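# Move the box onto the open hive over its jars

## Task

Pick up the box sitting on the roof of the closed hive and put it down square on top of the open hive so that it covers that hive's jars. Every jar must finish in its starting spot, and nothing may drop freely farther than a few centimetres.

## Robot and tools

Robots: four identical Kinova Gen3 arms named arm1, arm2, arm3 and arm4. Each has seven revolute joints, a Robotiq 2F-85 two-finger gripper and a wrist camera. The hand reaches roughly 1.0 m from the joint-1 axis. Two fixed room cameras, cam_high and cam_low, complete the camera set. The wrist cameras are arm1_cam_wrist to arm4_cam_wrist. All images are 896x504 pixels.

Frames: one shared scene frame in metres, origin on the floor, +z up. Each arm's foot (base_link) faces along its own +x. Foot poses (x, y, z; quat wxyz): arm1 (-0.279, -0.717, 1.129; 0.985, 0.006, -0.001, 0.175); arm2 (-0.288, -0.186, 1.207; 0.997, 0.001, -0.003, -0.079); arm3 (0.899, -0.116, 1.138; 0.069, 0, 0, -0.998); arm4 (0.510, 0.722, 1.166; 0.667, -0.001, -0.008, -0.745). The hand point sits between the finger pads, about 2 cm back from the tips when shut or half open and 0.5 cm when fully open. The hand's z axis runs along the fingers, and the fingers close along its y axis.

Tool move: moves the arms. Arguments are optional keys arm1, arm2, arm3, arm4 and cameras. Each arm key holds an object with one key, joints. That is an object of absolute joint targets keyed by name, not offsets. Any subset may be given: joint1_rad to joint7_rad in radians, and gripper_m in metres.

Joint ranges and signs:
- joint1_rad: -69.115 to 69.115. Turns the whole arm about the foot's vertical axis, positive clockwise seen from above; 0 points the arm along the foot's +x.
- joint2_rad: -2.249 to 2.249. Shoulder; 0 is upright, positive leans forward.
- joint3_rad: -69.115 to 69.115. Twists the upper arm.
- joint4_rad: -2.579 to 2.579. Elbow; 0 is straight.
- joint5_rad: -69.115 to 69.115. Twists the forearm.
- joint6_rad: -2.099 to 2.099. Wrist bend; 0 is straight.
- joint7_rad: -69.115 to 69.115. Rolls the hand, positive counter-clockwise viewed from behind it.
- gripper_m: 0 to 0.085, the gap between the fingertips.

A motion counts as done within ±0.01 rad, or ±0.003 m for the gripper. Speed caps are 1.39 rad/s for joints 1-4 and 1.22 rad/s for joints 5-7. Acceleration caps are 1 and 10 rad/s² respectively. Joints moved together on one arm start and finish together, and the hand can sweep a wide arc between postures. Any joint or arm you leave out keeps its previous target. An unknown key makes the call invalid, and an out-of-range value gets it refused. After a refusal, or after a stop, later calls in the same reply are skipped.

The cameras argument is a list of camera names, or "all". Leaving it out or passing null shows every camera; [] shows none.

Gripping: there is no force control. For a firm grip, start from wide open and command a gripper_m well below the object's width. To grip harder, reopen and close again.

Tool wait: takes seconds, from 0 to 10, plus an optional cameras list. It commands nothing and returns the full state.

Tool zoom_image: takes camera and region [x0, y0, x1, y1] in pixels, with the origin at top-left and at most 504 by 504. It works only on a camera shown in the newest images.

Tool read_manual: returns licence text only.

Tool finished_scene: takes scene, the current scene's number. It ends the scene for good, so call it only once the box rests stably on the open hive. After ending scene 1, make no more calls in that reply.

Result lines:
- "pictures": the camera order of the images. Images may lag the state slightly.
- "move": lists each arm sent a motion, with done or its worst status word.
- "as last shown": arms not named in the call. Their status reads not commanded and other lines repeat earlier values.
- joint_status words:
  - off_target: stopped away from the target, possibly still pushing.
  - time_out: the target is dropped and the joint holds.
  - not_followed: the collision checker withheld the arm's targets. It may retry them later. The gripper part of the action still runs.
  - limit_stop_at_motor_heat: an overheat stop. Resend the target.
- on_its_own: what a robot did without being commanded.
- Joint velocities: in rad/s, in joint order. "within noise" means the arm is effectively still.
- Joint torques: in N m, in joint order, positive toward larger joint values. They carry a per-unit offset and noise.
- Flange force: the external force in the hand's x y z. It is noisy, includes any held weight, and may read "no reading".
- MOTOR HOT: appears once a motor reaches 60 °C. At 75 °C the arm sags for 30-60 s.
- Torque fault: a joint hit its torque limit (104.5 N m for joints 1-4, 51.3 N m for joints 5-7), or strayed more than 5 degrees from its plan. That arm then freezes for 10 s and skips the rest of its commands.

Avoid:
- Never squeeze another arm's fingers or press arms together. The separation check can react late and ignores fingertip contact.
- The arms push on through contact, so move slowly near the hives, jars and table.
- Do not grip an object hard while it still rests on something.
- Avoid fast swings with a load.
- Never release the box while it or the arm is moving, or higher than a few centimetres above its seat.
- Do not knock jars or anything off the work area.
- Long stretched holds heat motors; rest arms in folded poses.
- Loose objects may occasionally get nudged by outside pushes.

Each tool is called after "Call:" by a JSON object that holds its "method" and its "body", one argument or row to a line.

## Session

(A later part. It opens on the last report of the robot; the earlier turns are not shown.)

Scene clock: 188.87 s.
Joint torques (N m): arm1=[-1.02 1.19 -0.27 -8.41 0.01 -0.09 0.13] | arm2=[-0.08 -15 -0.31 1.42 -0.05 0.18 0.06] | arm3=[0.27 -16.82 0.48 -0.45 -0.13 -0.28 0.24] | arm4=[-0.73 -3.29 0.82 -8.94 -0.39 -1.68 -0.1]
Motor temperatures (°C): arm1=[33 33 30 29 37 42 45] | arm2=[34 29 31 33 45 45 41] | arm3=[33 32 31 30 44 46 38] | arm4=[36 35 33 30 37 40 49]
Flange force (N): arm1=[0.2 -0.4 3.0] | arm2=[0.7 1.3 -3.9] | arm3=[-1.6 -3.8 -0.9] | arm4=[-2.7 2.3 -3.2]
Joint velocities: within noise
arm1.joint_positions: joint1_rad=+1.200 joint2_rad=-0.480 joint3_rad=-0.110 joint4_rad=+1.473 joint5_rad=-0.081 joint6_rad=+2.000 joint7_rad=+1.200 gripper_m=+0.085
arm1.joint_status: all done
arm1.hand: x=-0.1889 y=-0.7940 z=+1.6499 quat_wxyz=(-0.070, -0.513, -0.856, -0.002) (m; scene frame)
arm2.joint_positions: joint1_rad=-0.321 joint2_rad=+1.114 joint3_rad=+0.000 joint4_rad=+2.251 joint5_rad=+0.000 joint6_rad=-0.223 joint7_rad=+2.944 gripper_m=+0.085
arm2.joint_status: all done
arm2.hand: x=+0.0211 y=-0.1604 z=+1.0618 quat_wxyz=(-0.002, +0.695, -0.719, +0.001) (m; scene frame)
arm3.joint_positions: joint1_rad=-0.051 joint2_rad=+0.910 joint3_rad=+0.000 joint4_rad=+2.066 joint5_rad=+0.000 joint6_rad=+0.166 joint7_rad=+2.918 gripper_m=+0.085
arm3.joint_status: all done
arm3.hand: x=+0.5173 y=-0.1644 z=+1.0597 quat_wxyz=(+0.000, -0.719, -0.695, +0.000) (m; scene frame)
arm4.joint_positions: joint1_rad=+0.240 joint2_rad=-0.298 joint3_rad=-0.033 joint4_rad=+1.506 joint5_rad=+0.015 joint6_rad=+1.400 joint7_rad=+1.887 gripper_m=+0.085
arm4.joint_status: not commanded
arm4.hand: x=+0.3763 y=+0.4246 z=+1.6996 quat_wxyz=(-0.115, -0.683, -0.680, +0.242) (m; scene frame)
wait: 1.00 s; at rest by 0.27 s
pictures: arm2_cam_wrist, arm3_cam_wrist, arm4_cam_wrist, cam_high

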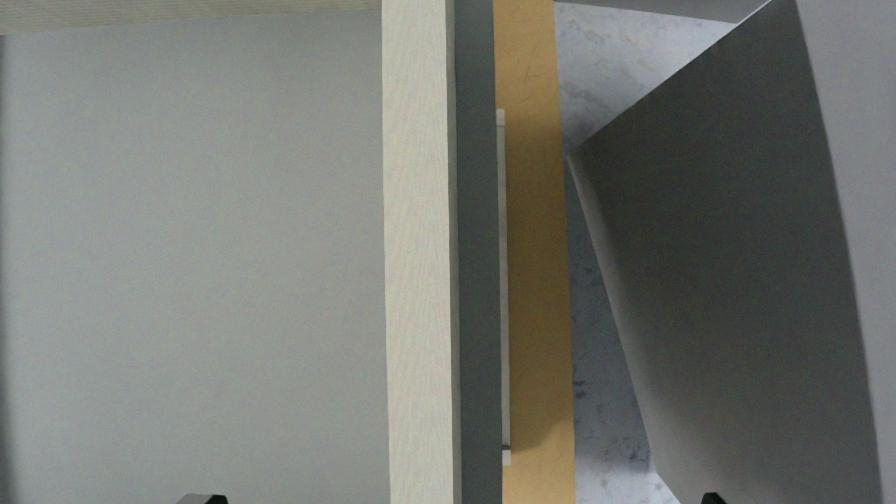

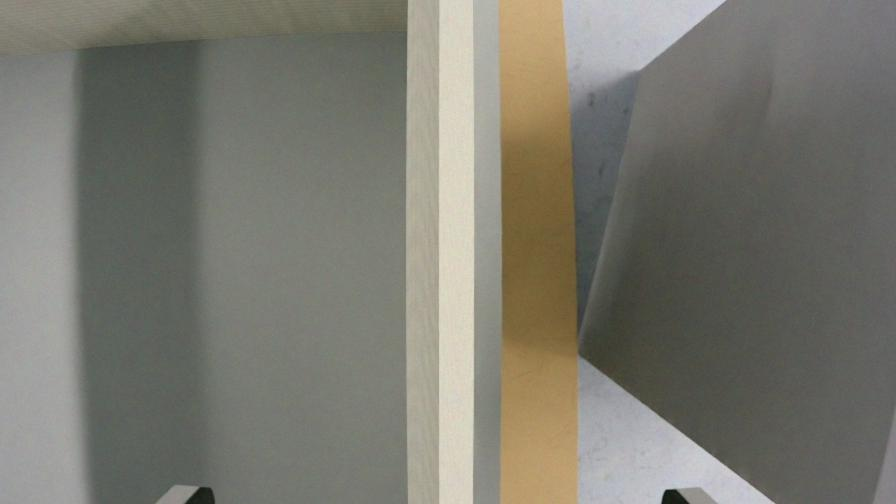

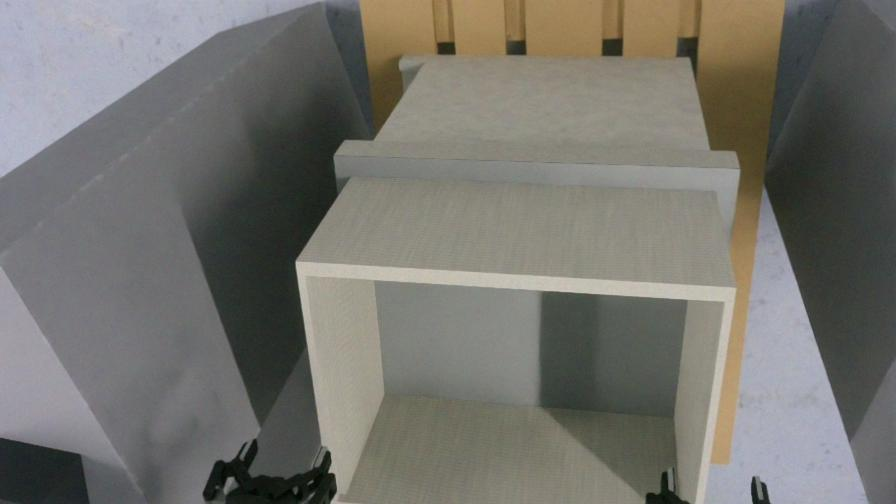

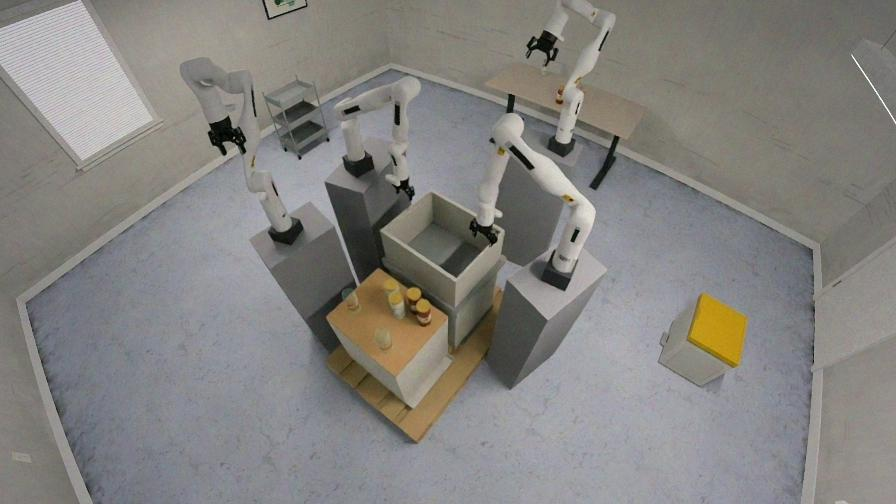

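Call:
{"method": "move", "body": {
  "arm2": {"joints":{"joint1_rad":-0.347,"joint2_rad":1.3057,"joint4_rad":2.1147,"joint6_rad":-0.2788,"joint7_rad":2.927}},
  "arm3": {"joints":{"joint1_rad":-0.0523,"joint2_rad":1.0958,"joint4_rad":2.0076,"joint6_rad":0.0382,"joint7_rad":2.917}},
  "cameras": []
}}

Call:
{"method": "wait", "body": {
  "seconds": 1,
  "cameras": ["arm2_cam_wrist","arm3_cam_wrist","cam_high"]
}}

Call:
{"method": "zoom_image", "body": {
  "camera": "cam_high",
  "region": [300, 140, 550, 400]
}}

Scene clock: 220.43 s.
Joint torques (N m): arm1=[-1.05 1.14 -0.24 -8.36 -0.05 -0.14 0.19] | arm2=[-0.11 -15.9 -0.25 1.95 -0.05 0.18 0.07] | arm3=[0.33 -17.64 0.48 0.69 -0.14 -0.26 0.17] | arm4=[-0.75 -3.23 0.85 -8.97 -0.42 -1.69 -0.08]
Motor temperatures (°C): arm1=[33 33 30 29 37 42 45] | arm2=[34 29 31 33 45 45 41] | arm3=[33 32 31 30 44 46 38] | arm4=[36 35 33 30 37 40 49]
Flange force (N): arm1=[0.1 -0.2 2.6] | arm2=[0.8 0.9 -3.9] | arm3=[-1.7 -3.8 -0.2] | arm4=[-2.6 2.5 -3.2]
move: arm2 done; arm3 done
Joint velocities: within noise
arm1, arm4: as last shown
arm2.joint_positions: joint1_rad=-0.347 joint2_rad=+1.306 joint3_rad=+0.000 joint4_rad=+2.115 joint5_rad=+0.000 joint6_rad=-0.279 joint7_rad=+2.927 gripper_m=+0.085
arm2.joint_status: all done
arm2.hand: x=+0.0323 y=-0.1501 z=+0.9909 quat_wxyz=(-0.003, +0.698, -0.716, +0.001) (m; scene frame)
arm3.joint_positions: joint1_rad=-0.052 joint2_rad=+1.096 joint3_rad=+0.000 joint4_rad=+2.008 joint5_rad=+0.000 joint6_rad=+0.038 joint7_rad=+2.917 gripper_m=+0.085
arm3.joint_status: all done
arm3.hand: x=+0.5150 y=-0.1654 z=+0.9898 quat_wxyz=(+0.000, -0.719, -0.695, +0.001) (m; scene frame)
pictures: none
No camera images: "cameras" was empty.

Scene clock: 221.43 s.
Joint torques (N m): arm1=[-1.03 1.12 -0.17 -8.37 0.04 -0.12 0.15] | arm2=[-0.12 -15.87 -0.3 1.96 -0.06 0.19 0.06] | arm3=[0.39 -17.69 0.54 0.64 -0.21 -0.25 0.18] | arm4=[-0.7 -3.23 0.93 -8.97 -0.4 -1.7 -0.08]
Motor temperatures (°C): arm1=[33 33 30 29 37 42 45] | arm2=[34 29 31 33 45 45 41] | arm3=[33 32 31 30 44 46 38] | arm4=[36 35 33 30 37 40 49]
Flange force (N): arm1=[0.2 0.1 2.7] | arm2=[0.9 0.9 -3.9] | arm3=[-1.7 -3.7 -0.1] | arm4=[-2.6 2.7 -3.2]
Joint velocities: within noise
arm1.joint_positions: joint1_rad=+1.200 joint2_rad=-0.480 joint3_rad=-0.110 joint4_rad=+1.473 joint5_rad=-0.081 joint6_rad=+2.000 joint7_rad=+1.200 gripper_m=+0.085
arm1.joint_status: not commanded
arm1.hand: x=-0.1889 y=-0.7940 z=+1.6499 quat_wxyz=(-0.070, -0.513, -0.856, -0.002) (m; scene frame)
arm2.joint_positions: joint1_rad=-0.347 joint2_rad=+1.306 joint3_rad=+0.000 joint4_rad=+2.115 joint5_rad=+0.000 joint6_rad=-0.279 joint7_rad=+2.927 gripper_m=+0.085
arm2.joint_status: all done
arm2.hand: x=+0.0323 y=-0.1501 z=+0.9909 quat_wxyz=(-0.003, +0.698, -0.716, +0.001) (m; scene frame)
arm3.joint_positions: joint1_rad=-0.052 joint2_rad=+1.096 joint3_rad=+0.000 joint4_rad=+2.008 joint5_rad=+0.000 joint6_rad=+0.038 joint7_rad=+2.917 gripper_m=+0.085
arm3.joint_status: all done
arm3.hand: x=+0.5150 y=-0.1654 z=+0.9898 quat_wxyz=(+0.000, -0.719, -0.695, +0.001) (m; scene frame)
arm4.joint_positions: joint1_rad=+0.240 joint2_rad=-0.298 joint3_rad=-0.033 joint4_rad=+1.506 joint5_rad=+0.015 joint6_rad=+1.400 joint7_rad=+1.887 gripper_m=+0.085
arm4.joint_status: not commanded
arm4.hand: x=+0.3763 y=+0.4246 z=+1.6996 quat_wxyz=(-0.115, -0.683, -0.680, +0.242) (m; scene frame)
wait: 1.00 s; at rest by 0.27 s
pictures: arm2_cam_wrist, arm3_cam_wrist, cam_high

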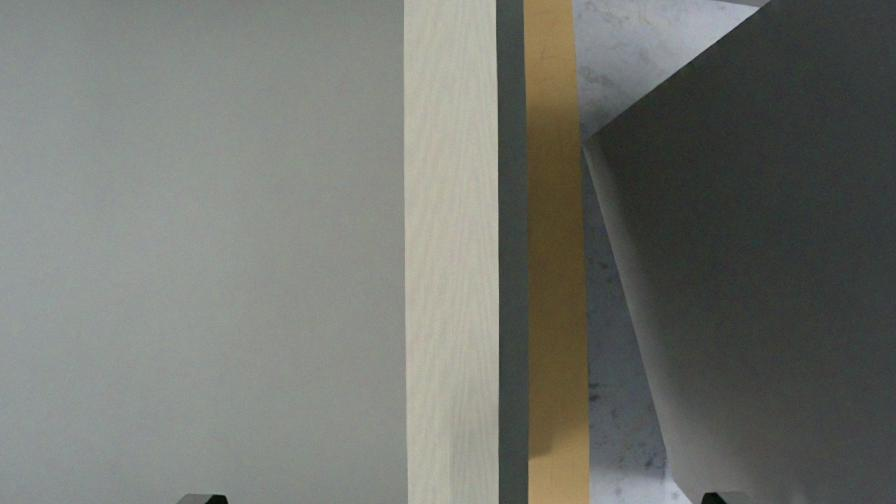

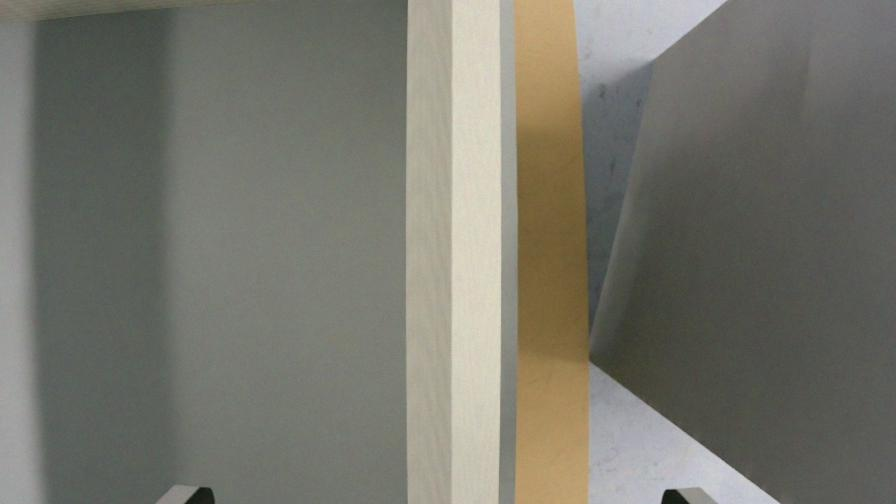

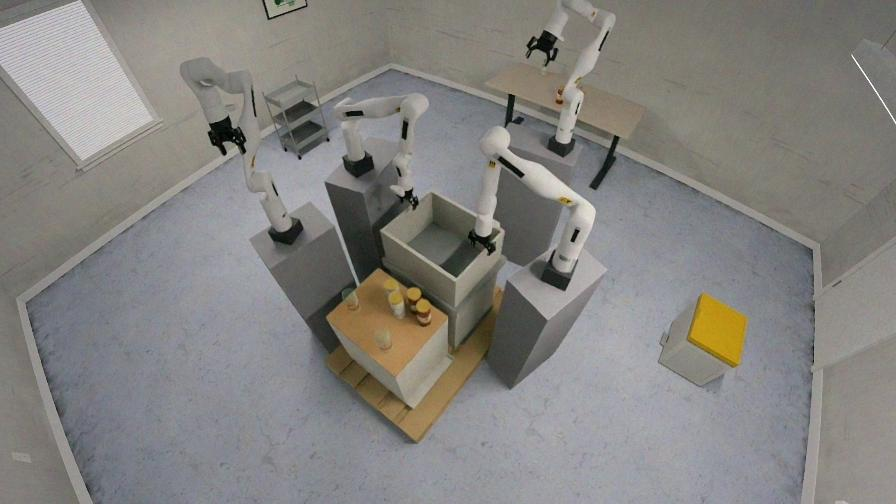

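Scaled by 1.938 from the camera's 896x504 image, which has a finer 1280x720 frame.

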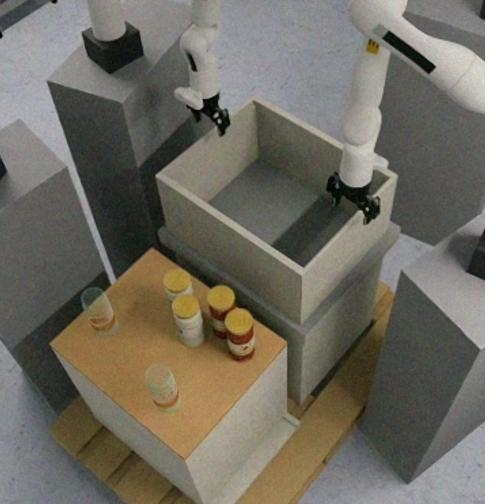

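Call:
{"method": "move", "body": {
  "arm2": {"joints":{"joint2_rad":1.4666,"joint4_rad":1.9922,"joint6_rad":-0.3172}},
  "arm3": {"joints":{"joint2_rad":1.2560,"joint4_rad":1.9329,"joint6_rad":-0.0473}},
  "cameras": []
}}

Call:
{"method": "wait", "body": {
  "seconds": 0.5,
  "cameras": ["arm2_cam_wrist","arm3_cam_wrist"]
}}

Call:
{"method": "move", "body": {
  "arm2": {"joints":{"gripper_m":0.0}},
  "arm3": {"joints":{"gripper_m":0.0}},
  "cameras": ["arm2_cam_wrist","arm3_cam_wrist","cam_high","cam_low"]
}}

Call:
{"method": "zoom_image", "body": {
  "camera": "cam_high",
  "region": [300, 140, 550, 400]
}}

Scene clock: 242.07 s.
Joint torques (N m): arm1=[-1.14 1.17 -0.21 -8.36 0.01 -0.14 0.13] | arm2=[-0.1 -16.14 -0.23 2.28 -0.06 0.2 0.07] | arm3=[0.27 -18.14 0.52 1.49 -0.13 -0.23 0.29] | arm4=[-0.64 -3.29 0.9 -8.93 -0.42 -1.66 -0.09]
Motor temperatures (°C): arm1=[33 33 30 29 37 42 45] | arm2=[34 30 31 33 45 45 41] | arm3=[33 32 31 29 44 45 38] | arm4=[36 35 33 30 37 40 49]
Flange force (N): arm1=[0.2 -0.1 2.6] | arm2=[0.8 0.8 -4.0] | arm3=[-1.6 -3.9 0.6] | arm4=[-2.8 2.6 -3.2]
move: arm2 done; arm3 done
Joint velocities: within noise
arm1, arm4: as last shown
arm2.joint_positions: joint1_rad=-0.347 joint2_rad=+1.467 joint3_rad=+0.000 joint4_rad=+1.992 joint5_rad=+0.000 joint6_rad=-0.317 joint7_rad=+2.927 gripper_m=+0.085
arm2.joint_status: all done
arm2.hand: x=+0.0335 y=-0.1498 z=+0.9280 quat_wxyz=(-0.003, +0.698, -0.716, +0.001) (m; scene frame)
arm3.joint_positions: joint1_rad=-0.052 joint2_rad=+1.256 joint3_rad=+0.000 joint4_rad=+1.933 joint5_rad=+0.000 joint6_rad=-0.047 joint7_rad=+2.917 gripper_m=+0.085
arm3.joint_status: all done
arm3.hand: x=+0.5160 y=-0.1653 z=+0.9278 quat_wxyz=(+0.000, -0.719, -0.695, +0.001) (m; scene frame)
pictures: none
No camera images: "cameras" was empty.

Scene clock: 242.57 s.
Joint torques (N m): arm1=[-1 1.17 -0.24 -8.37 -0.01 -0.12 0.12] | arm2=[-0.12 -16.14 -0.25 2.29 -0.05 0.19 0.06] | arm3=[0.35 -18.19 0.58 1.42 -0.16 -0.26 0.25] | arm4=[-0.76 -3.24 0.91 -8.96 -0.37 -1.7 -0.11]
Motor temperatures (°C): arm1=[33 33 30 29 37 42 45] | arm2=[34 30 31 33 45 45 41] | arm3=[33 32 31 29 44 45 38] | arm4=[36 35 33 30 37 40 49]
Flange force (N): arm1=[0.1 -0.4 2.7] | arm2=[0.8 0.7 -4.0] | arm3=[-1.7 -3.7 0.6] | arm4=[-2.7 2.6 -3.2]
Joint velocities: within noise
arm1.joint_positions: joint1_rad=+1.200 joint2_rad=-0.480 joint3_rad=-0.110 joint4_rad=+1.473 joint5_rad=-0.081 joint6_rad=+2.000 joint7_rad=+1.200 gripper_m=+0.085
arm1.joint_status: not commanded
arm1.hand: x=-0.1889 y=-0.7940 z=+1.6499 quat_wxyz=(-0.070, -0.513, -0.856, -0.002) (m; scene frame)
arm2.joint_positions: joint1_rad=-0.347 joint2_rad=+1.467 joint3_rad=+0.000 joint4_rad=+1.992 joint5_rad=+0.000 joint6_rad=-0.317 joint7_rad=+2.927 gripper_m=+0.085
arm2.joint_status: all done
arm2.hand: x=+0.0335 y=-0.1498 z=+0.9280 quat_wxyz=(-0.003, +0.698, -0.716, +0.001) (m; scene frame)
arm3.joint_positions: joint1_rad=-0.052 joint2_rad=+1.256 joint3_rad=+0.000 joint4_rad=+1.933 joint5_rad=+0.000 joint6_rad=-0.047 joint7_rad=+2.917 gripper_m=+0.085
arm3.joint_status: all done
arm3.hand: x=+0.5160 y=-0.1653 z=+0.9278 quat_wxyz=(+0.000, -0.719, -0.695, +0.001) (m; scene frame)
arm4.joint_positions: joint1_rad=+0.240 joint2_rad=-0.298 joint3_rad=-0.033 joint4_rad=+1.506 joint5_rad=+0.015 joint6_rad=+1.400 joint7_rad=+1.887 gripper_m=+0.085
arm4.joint_status: not commanded
arm4.hand: x=+0.3763 y=+0.4246 z=+1.6996 quat_wxyz=(-0.115, -0.683, -0.680, +0.242) (m; scene frame)
wait: 0.50 s; at rest by 0.27 s
pictures: arm2_cam_wrist, arm3_cam_wrist

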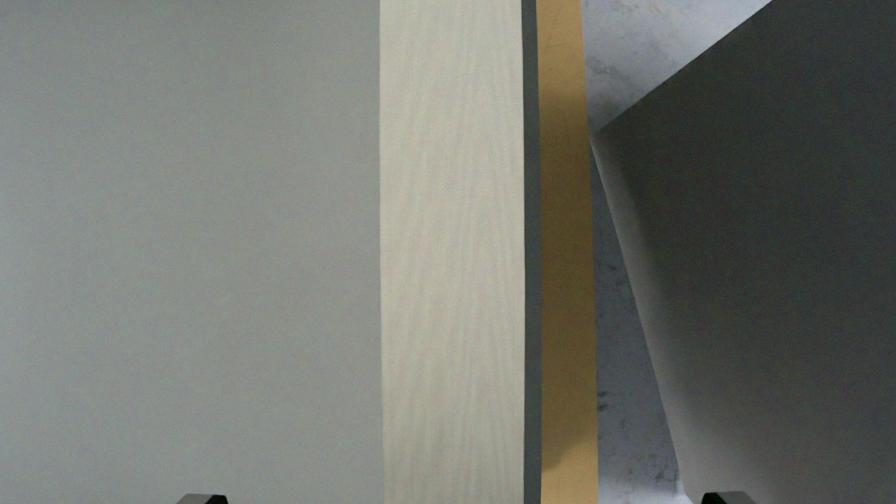

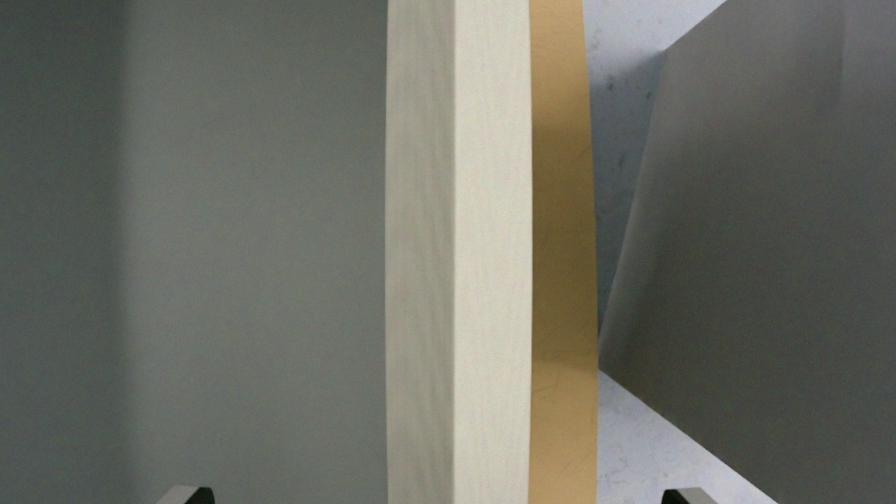

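Scene clock: 243.67 s.
Joint torques (N m): arm1=[-1.01 1.14 -0.17 -8.37 -0.08 -0.15 0.11] | arm2=[0.02 -7.64 -0.11 2.4 -0.04 0.9 0.18] | arm3=[0.92 -15.81 1.09 -6.88 -0.32 -3.7 -0.01] | arm4=[-0.77 -3.29 0.85 -8.92 -0.42 -1.71 -0.11]
Motor temperatures (°C): arm1=[33 33 30 29 37 42 45] | arm2=[34 30 31 33 45 45 41] | arm3=[33 32 31 29 44 45 38] | arm4=[36 35 33 30 37 40 49]
Flange force (N): arm1=[0.1 -0.2 2.6] | arm2=[-0.6 -3.8 -24.6] | arm3=[-0.3 10.7 -21.4] | arm4=[-2.8 2.3 -3.4]
move: arm2 off_target; arm3 off_target
Joint velocities: within noise
arm1, arm4: as last shown
arm2.joint_positions: joint1_rad=-0.347 joint2_rad=+1.467 joint3_rad=+0.000 joint4_rad=+1.992 joint5_rad=+0.000 joint6_rad=-0.317 joint7_rad=+2.927 gripper_m=+0.017
arm2.joint_status: gripper_m off_target (ended at +0.017, target +0.000)
arm2.hand: x=+0.0335 y=-0.1498 z=+0.9280 quat_wxyz=(-0.003, +0.698, -0.716, +0.001) (m; scene frame)
arm3.joint_positions: joint1_rad=-0.052 joint2_rad=+1.256 joint3_rad=+0.000 joint4_rad=+1.933 joint5_rad=+0.000 joint6_rad=-0.047 joint7_rad=+2.917 gripper_m=+0.017
arm3.joint_status: gripper_m off_target (ended at +0.017, target +0.000)
arm3.hand: x=+0.5160 y=-0.1653 z=+0.9278 quat_wxyz=(+0.000, -0.719, -0.695, +0.001) (m; scene frame)
pictures: arm2_cam_wrist, arm3_cam_wrist, cam_high, cam_low

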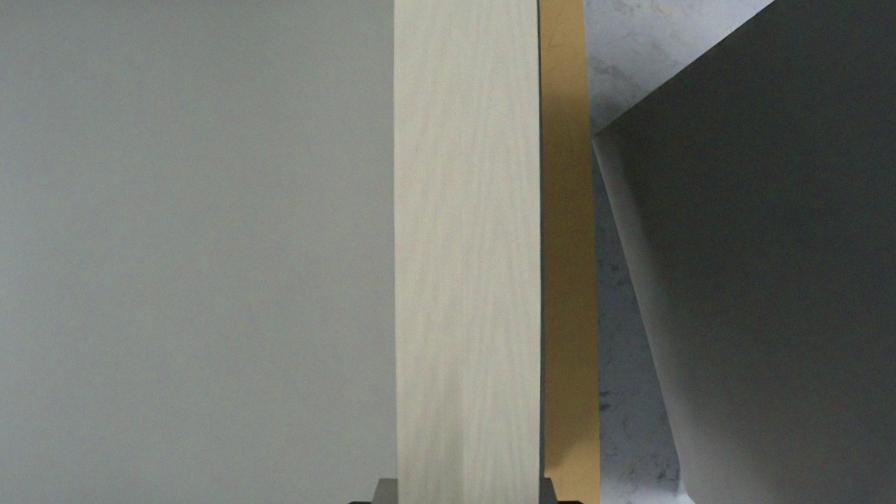

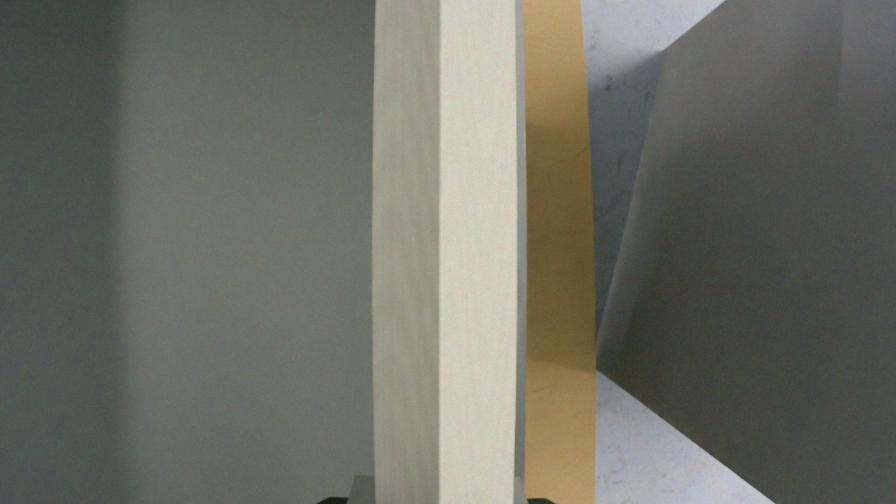

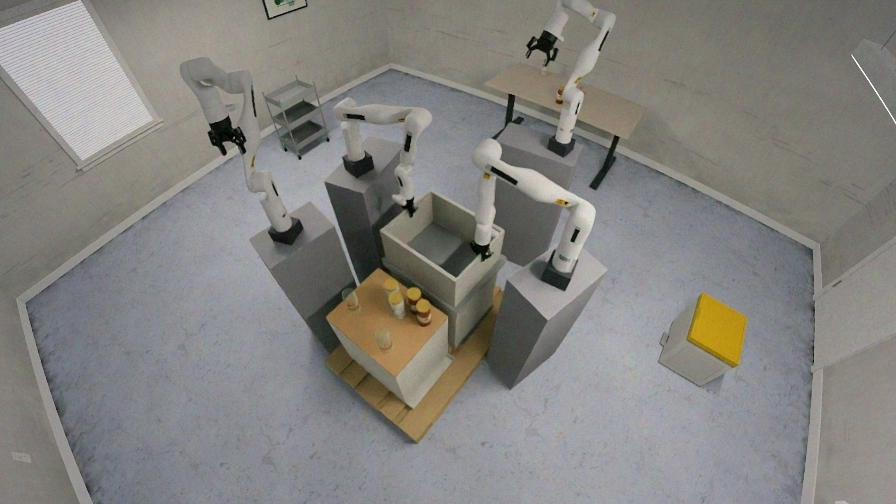

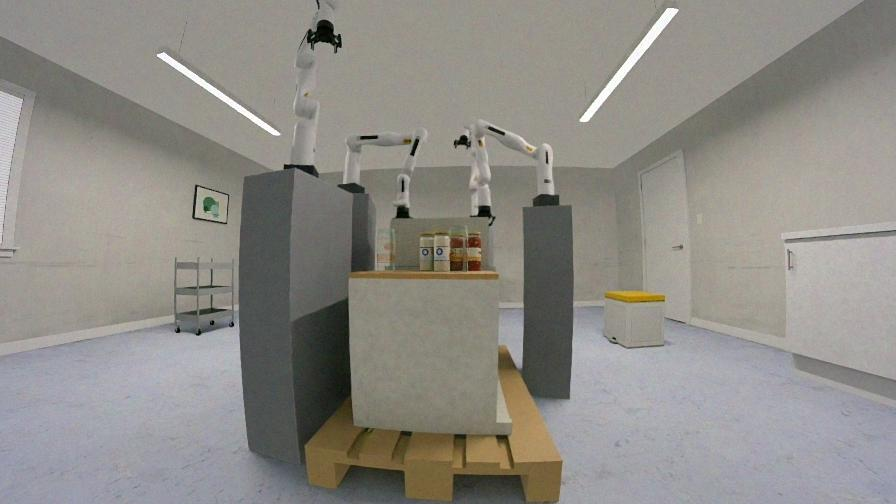

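Scaled by 1.938 from the camera's 896x504 image, which has a finer 1280x720 frame.

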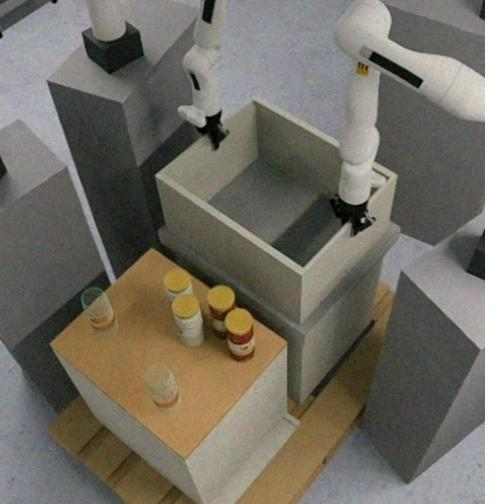

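Call:
{"method": "move", "body": {
  "arm2": {"joints":{"joint2_rad":1.3075,"joint4_rad":2.1107,"joint6_rad":-0.2766}},
  "arm3": {"joints":{"joint2_rad":1.0956,"joint4_rad":2.0105,"joint6_rad":0.0355}},
  "cameras": ["cam_high"]
}}

Call:
{"method": "move", "body": {
  "arm2": {"joints":{"joint2_rad":1.1124,"joint4_rad":2.2113,"joint6_rad":-0.1821}},
  "arm3": {"joints":{"joint2_rad":0.9103,"joint4_rad":2.0617,"joint6_rad":0.1696}},
  "cameras": []
}}

Call:
{"method": "move", "body": {
  "arm2": {"joints":{"joint2_rad":0.9009,"joint4_rad":2.2706,"joint6_rad":-0.0299}},
  "arm3": {"joints":{"joint2_rad":0.7269,"joint4_rad":2.0720,"joint6_rad":0.3427}},
  "cameras": ["cam_high","cam_low","arm2_cam_wrist","arm3_cam_wrist"]
}}

Call:
{"method": "zoom_image", "body": {
  "camera": "cam_high",
  "region": [300, 140, 550, 400]
}}

Scene clock: 280.10 s.
Joint torques (N m): arm1=[-0.98 1.2 -0.26 -8.43 -0.06 -0.13 0.1] | arm2=[-0.01 -22.1 0.05 3.25 -0.06 -0.16 0.05] | arm3=[0.9 -23.47 1.35 1.19 -0.4 0.36 0] | arm4=[-0.8 -3.31 0.85 -8.96 -0.39 -1.68 -0.09]
Motor temperatures (°C): arm1=[33 33 30 29 37 42 45] | arm2=[34 30 31 33 45 45 41] | arm3=[33 32 31 30 44 46 38] | arm4=[36 35 33 30 37 40 49]
Flange force (N): arm1=[0.2 -0.7 3.0] | arm2=[0.5 0.7 14.5] | arm3=[-2.6 -3.8 16.6] | arm4=[-2.7 2.4 -3.1]
move: arm2 done; arm3 done
Joint velocities: within noise
arm1, arm4: as last shown
arm2.joint_positions: joint1_rad=-0.347 joint2_rad=+1.307 joint3_rad=+0.000 joint4_rad=+2.111 joint5_rad=+0.000 joint6_rad=-0.277 joint7_rad=+2.927 gripper_m=+0.017
arm2.joint_status: all done
arm2.hand: x=+0.0331 y=-0.1499 z=+0.9900 quat_wxyz=(-0.003, +0.698, -0.716, +0.001) (m; scene frame)
arm3.joint_positions: joint1_rad=-0.052 joint2_rad=+1.096 joint3_rad=+0.000 joint4_rad=+2.010 joint5_rad=+0.000 joint6_rad=+0.036 joint7_rad=+2.917 gripper_m=+0.017
arm3.joint_status: all done
arm3.hand: x=+0.5159 y=-0.1653 z=+0.9898 quat_wxyz=(+0.000, -0.719, -0.695, +0.001) (m; scene frame)
pictures: cam_high

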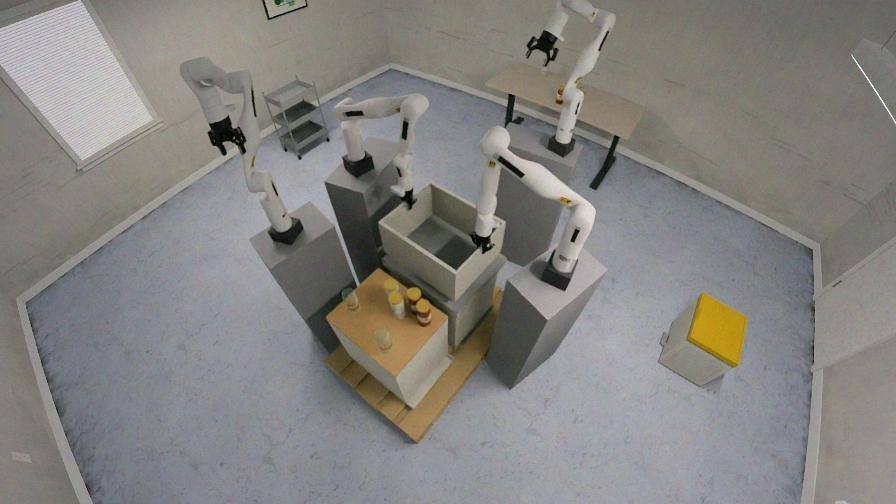

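Scene clock: 281.30 s.
Joint torques (N m): arm1=[-1.04 1.13 -0.19 -8.42 0.02 -0.09 0.13] | arm2=[-0.04 -22.27 0.18 1.23 0.02 -0.47 0.14] | arm3=[0.9 -22.38 1.12 -0.91 -0.39 0.33 -0.08] | arm4=[-0.75 -3.25 0.88 -8.99 -0.37 -1.68 -0.09]
Motor temperatures (°C): arm1=[33 33 30 29 37 42 45] | arm2=[34 30 31 33 45 45 41] | arm3=[33 33 31 30 44 46 38] | arm4=[36 35 33 30 37 40 49]
Flange force (N): arm1=[0.1 -0.1 3.0] | arm2=[0.4 2.4 15.4] | arm3=[-2.4 -2.9 14.9] | arm4=[-2.6 2.5 -3.1]
move: arm2 done; arm3 done
Joint velocities: within noise
arm1, arm4: as last shown
arm2.joint_positions: joint1_rad=-0.347 joint2_rad=+1.112 joint3_rad=+0.000 joint4_rad=+2.211 joint5_rad=+0.000 joint6_rad=-0.182 joint7_rad=+2.927 gripper_m=+0.017
arm2.joint_status: all done
arm2.hand: x=+0.0327 y=-0.1500 z=+1.0599 quat_wxyz=(-0.003, +0.698, -0.716, +0.001) (m; scene frame)
arm3.joint_positions: joint1_rad=-0.052 joint2_rad=+0.910 joint3_rad=+0.000 joint4_rad=+2.062 joint5_rad=+0.000 joint6_rad=+0.170 joint7_rad=+2.917 gripper_m=+0.017
arm3.joint_status: all done
arm3.hand: x=+0.5159 y=-0.1652 z=+1.0598 quat_wxyz=(+0.000, -0.719, -0.695, +0.001) (m; scene frame)
pictures: none
No camera images: "cameras" was empty.

Scene clock: 282.53 s.
Joint torques (N m): arm1=[-0.99 1.13 -0.23 -8.36 -0.06 -0.15 0.14] | arm2=[0.05 -21.33 0.3 -1.16 0 -0.48 0.12] | arm3=[0.88 -21.21 0.96 -3.2 -0.44 0.34 -0.12] | arm4=[-0.76 -3.27 0.86 -8.91 -0.41 -1.68 -0.1]
Motor temperatures (°C): arm1=[33 33 30 29 37 42 45] | arm2=[34 30 31 33 45 45 41] | arm3=[33 33 31 30 44 46 38] | arm4=[36 35 33 30 37 40 49]
Flange force (N): arm1=[0.1 -0.4 2.6] | arm2=[0.2 3.4 15.8] | arm3=[-2.3 -2.6 13.9] | arm4=[-2.8 2.4 -3.3]
move: arm2 done; arm3 done
Joint velocities: within noise
arm1, arm4: as last shown
arm2.joint_positions: joint1_rad=-0.347 joint2_rad=+0.901 joint3_rad=+0.000 joint4_rad=+2.271 joint5_rad=+0.000 joint6_rad=-0.030 joint7_rad=+2.927 gripper_m=+0.017
arm2.joint_status: all done
arm2.hand: x=+0.0324 y=-0.1501 z=+1.1299 quat_wxyz=(-0.003, +0.698, -0.716, +0.001) (m; scene frame)
arm3.joint_positions: joint1_rad=-0.052 joint2_rad=+0.727 joint3_rad=+0.000 joint4_rad=+2.072 joint5_rad=+0.000 joint6_rad=+0.343 joint7_rad=+2.917 gripper_m=+0.017
arm3.joint_status: all done
arm3.hand: x=+0.5160 y=-0.1651 z=+1.1298 quat_wxyz=(+0.000, -0.719, -0.695, +0.001) (m; scene frame)
pictures: arm2_cam_wrist, arm3_cam_wrist, cam_high, cam_low

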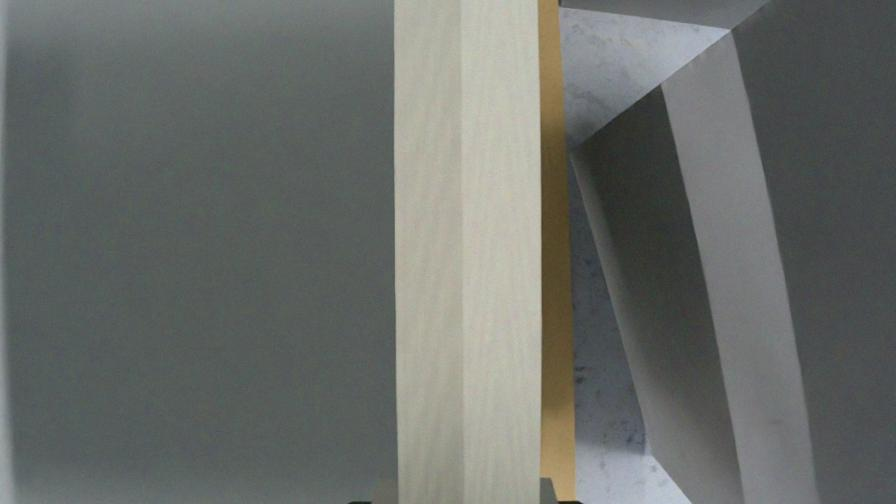

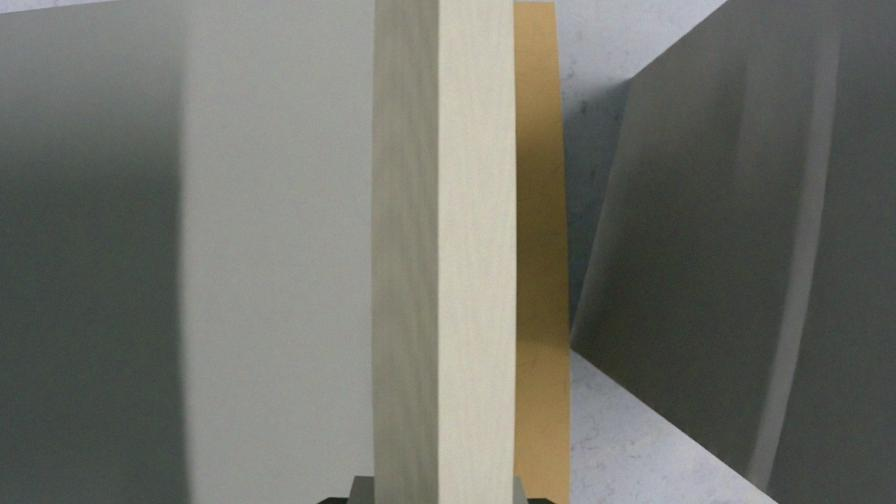

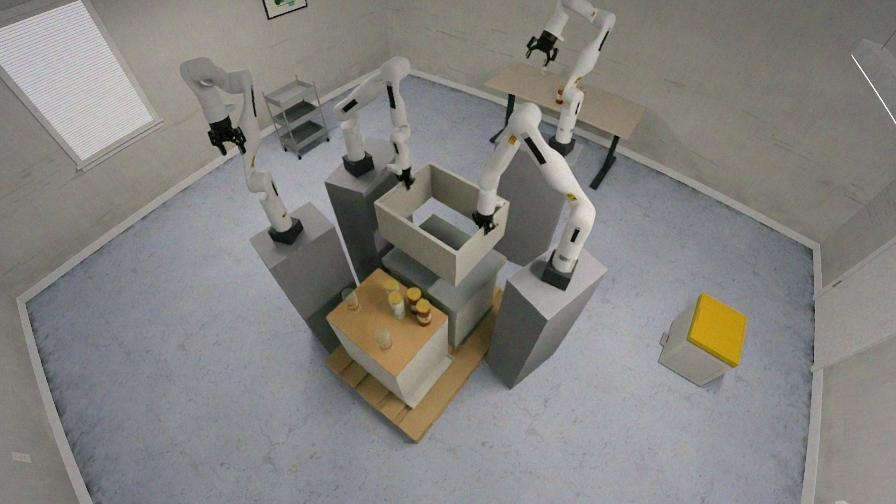

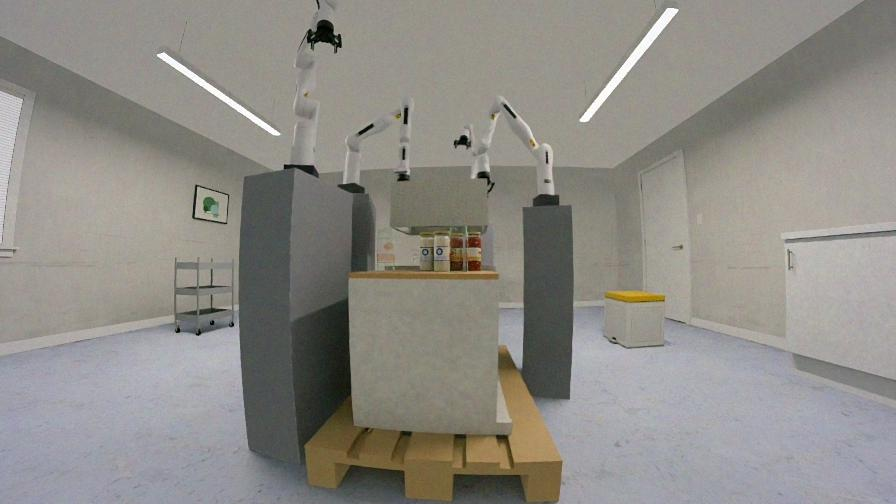

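Scaled by 1.938 from the camera's 896x504 image, which has a finer 1280x720 frame.

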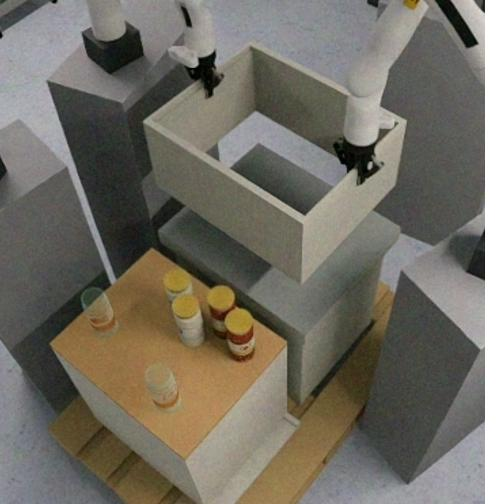

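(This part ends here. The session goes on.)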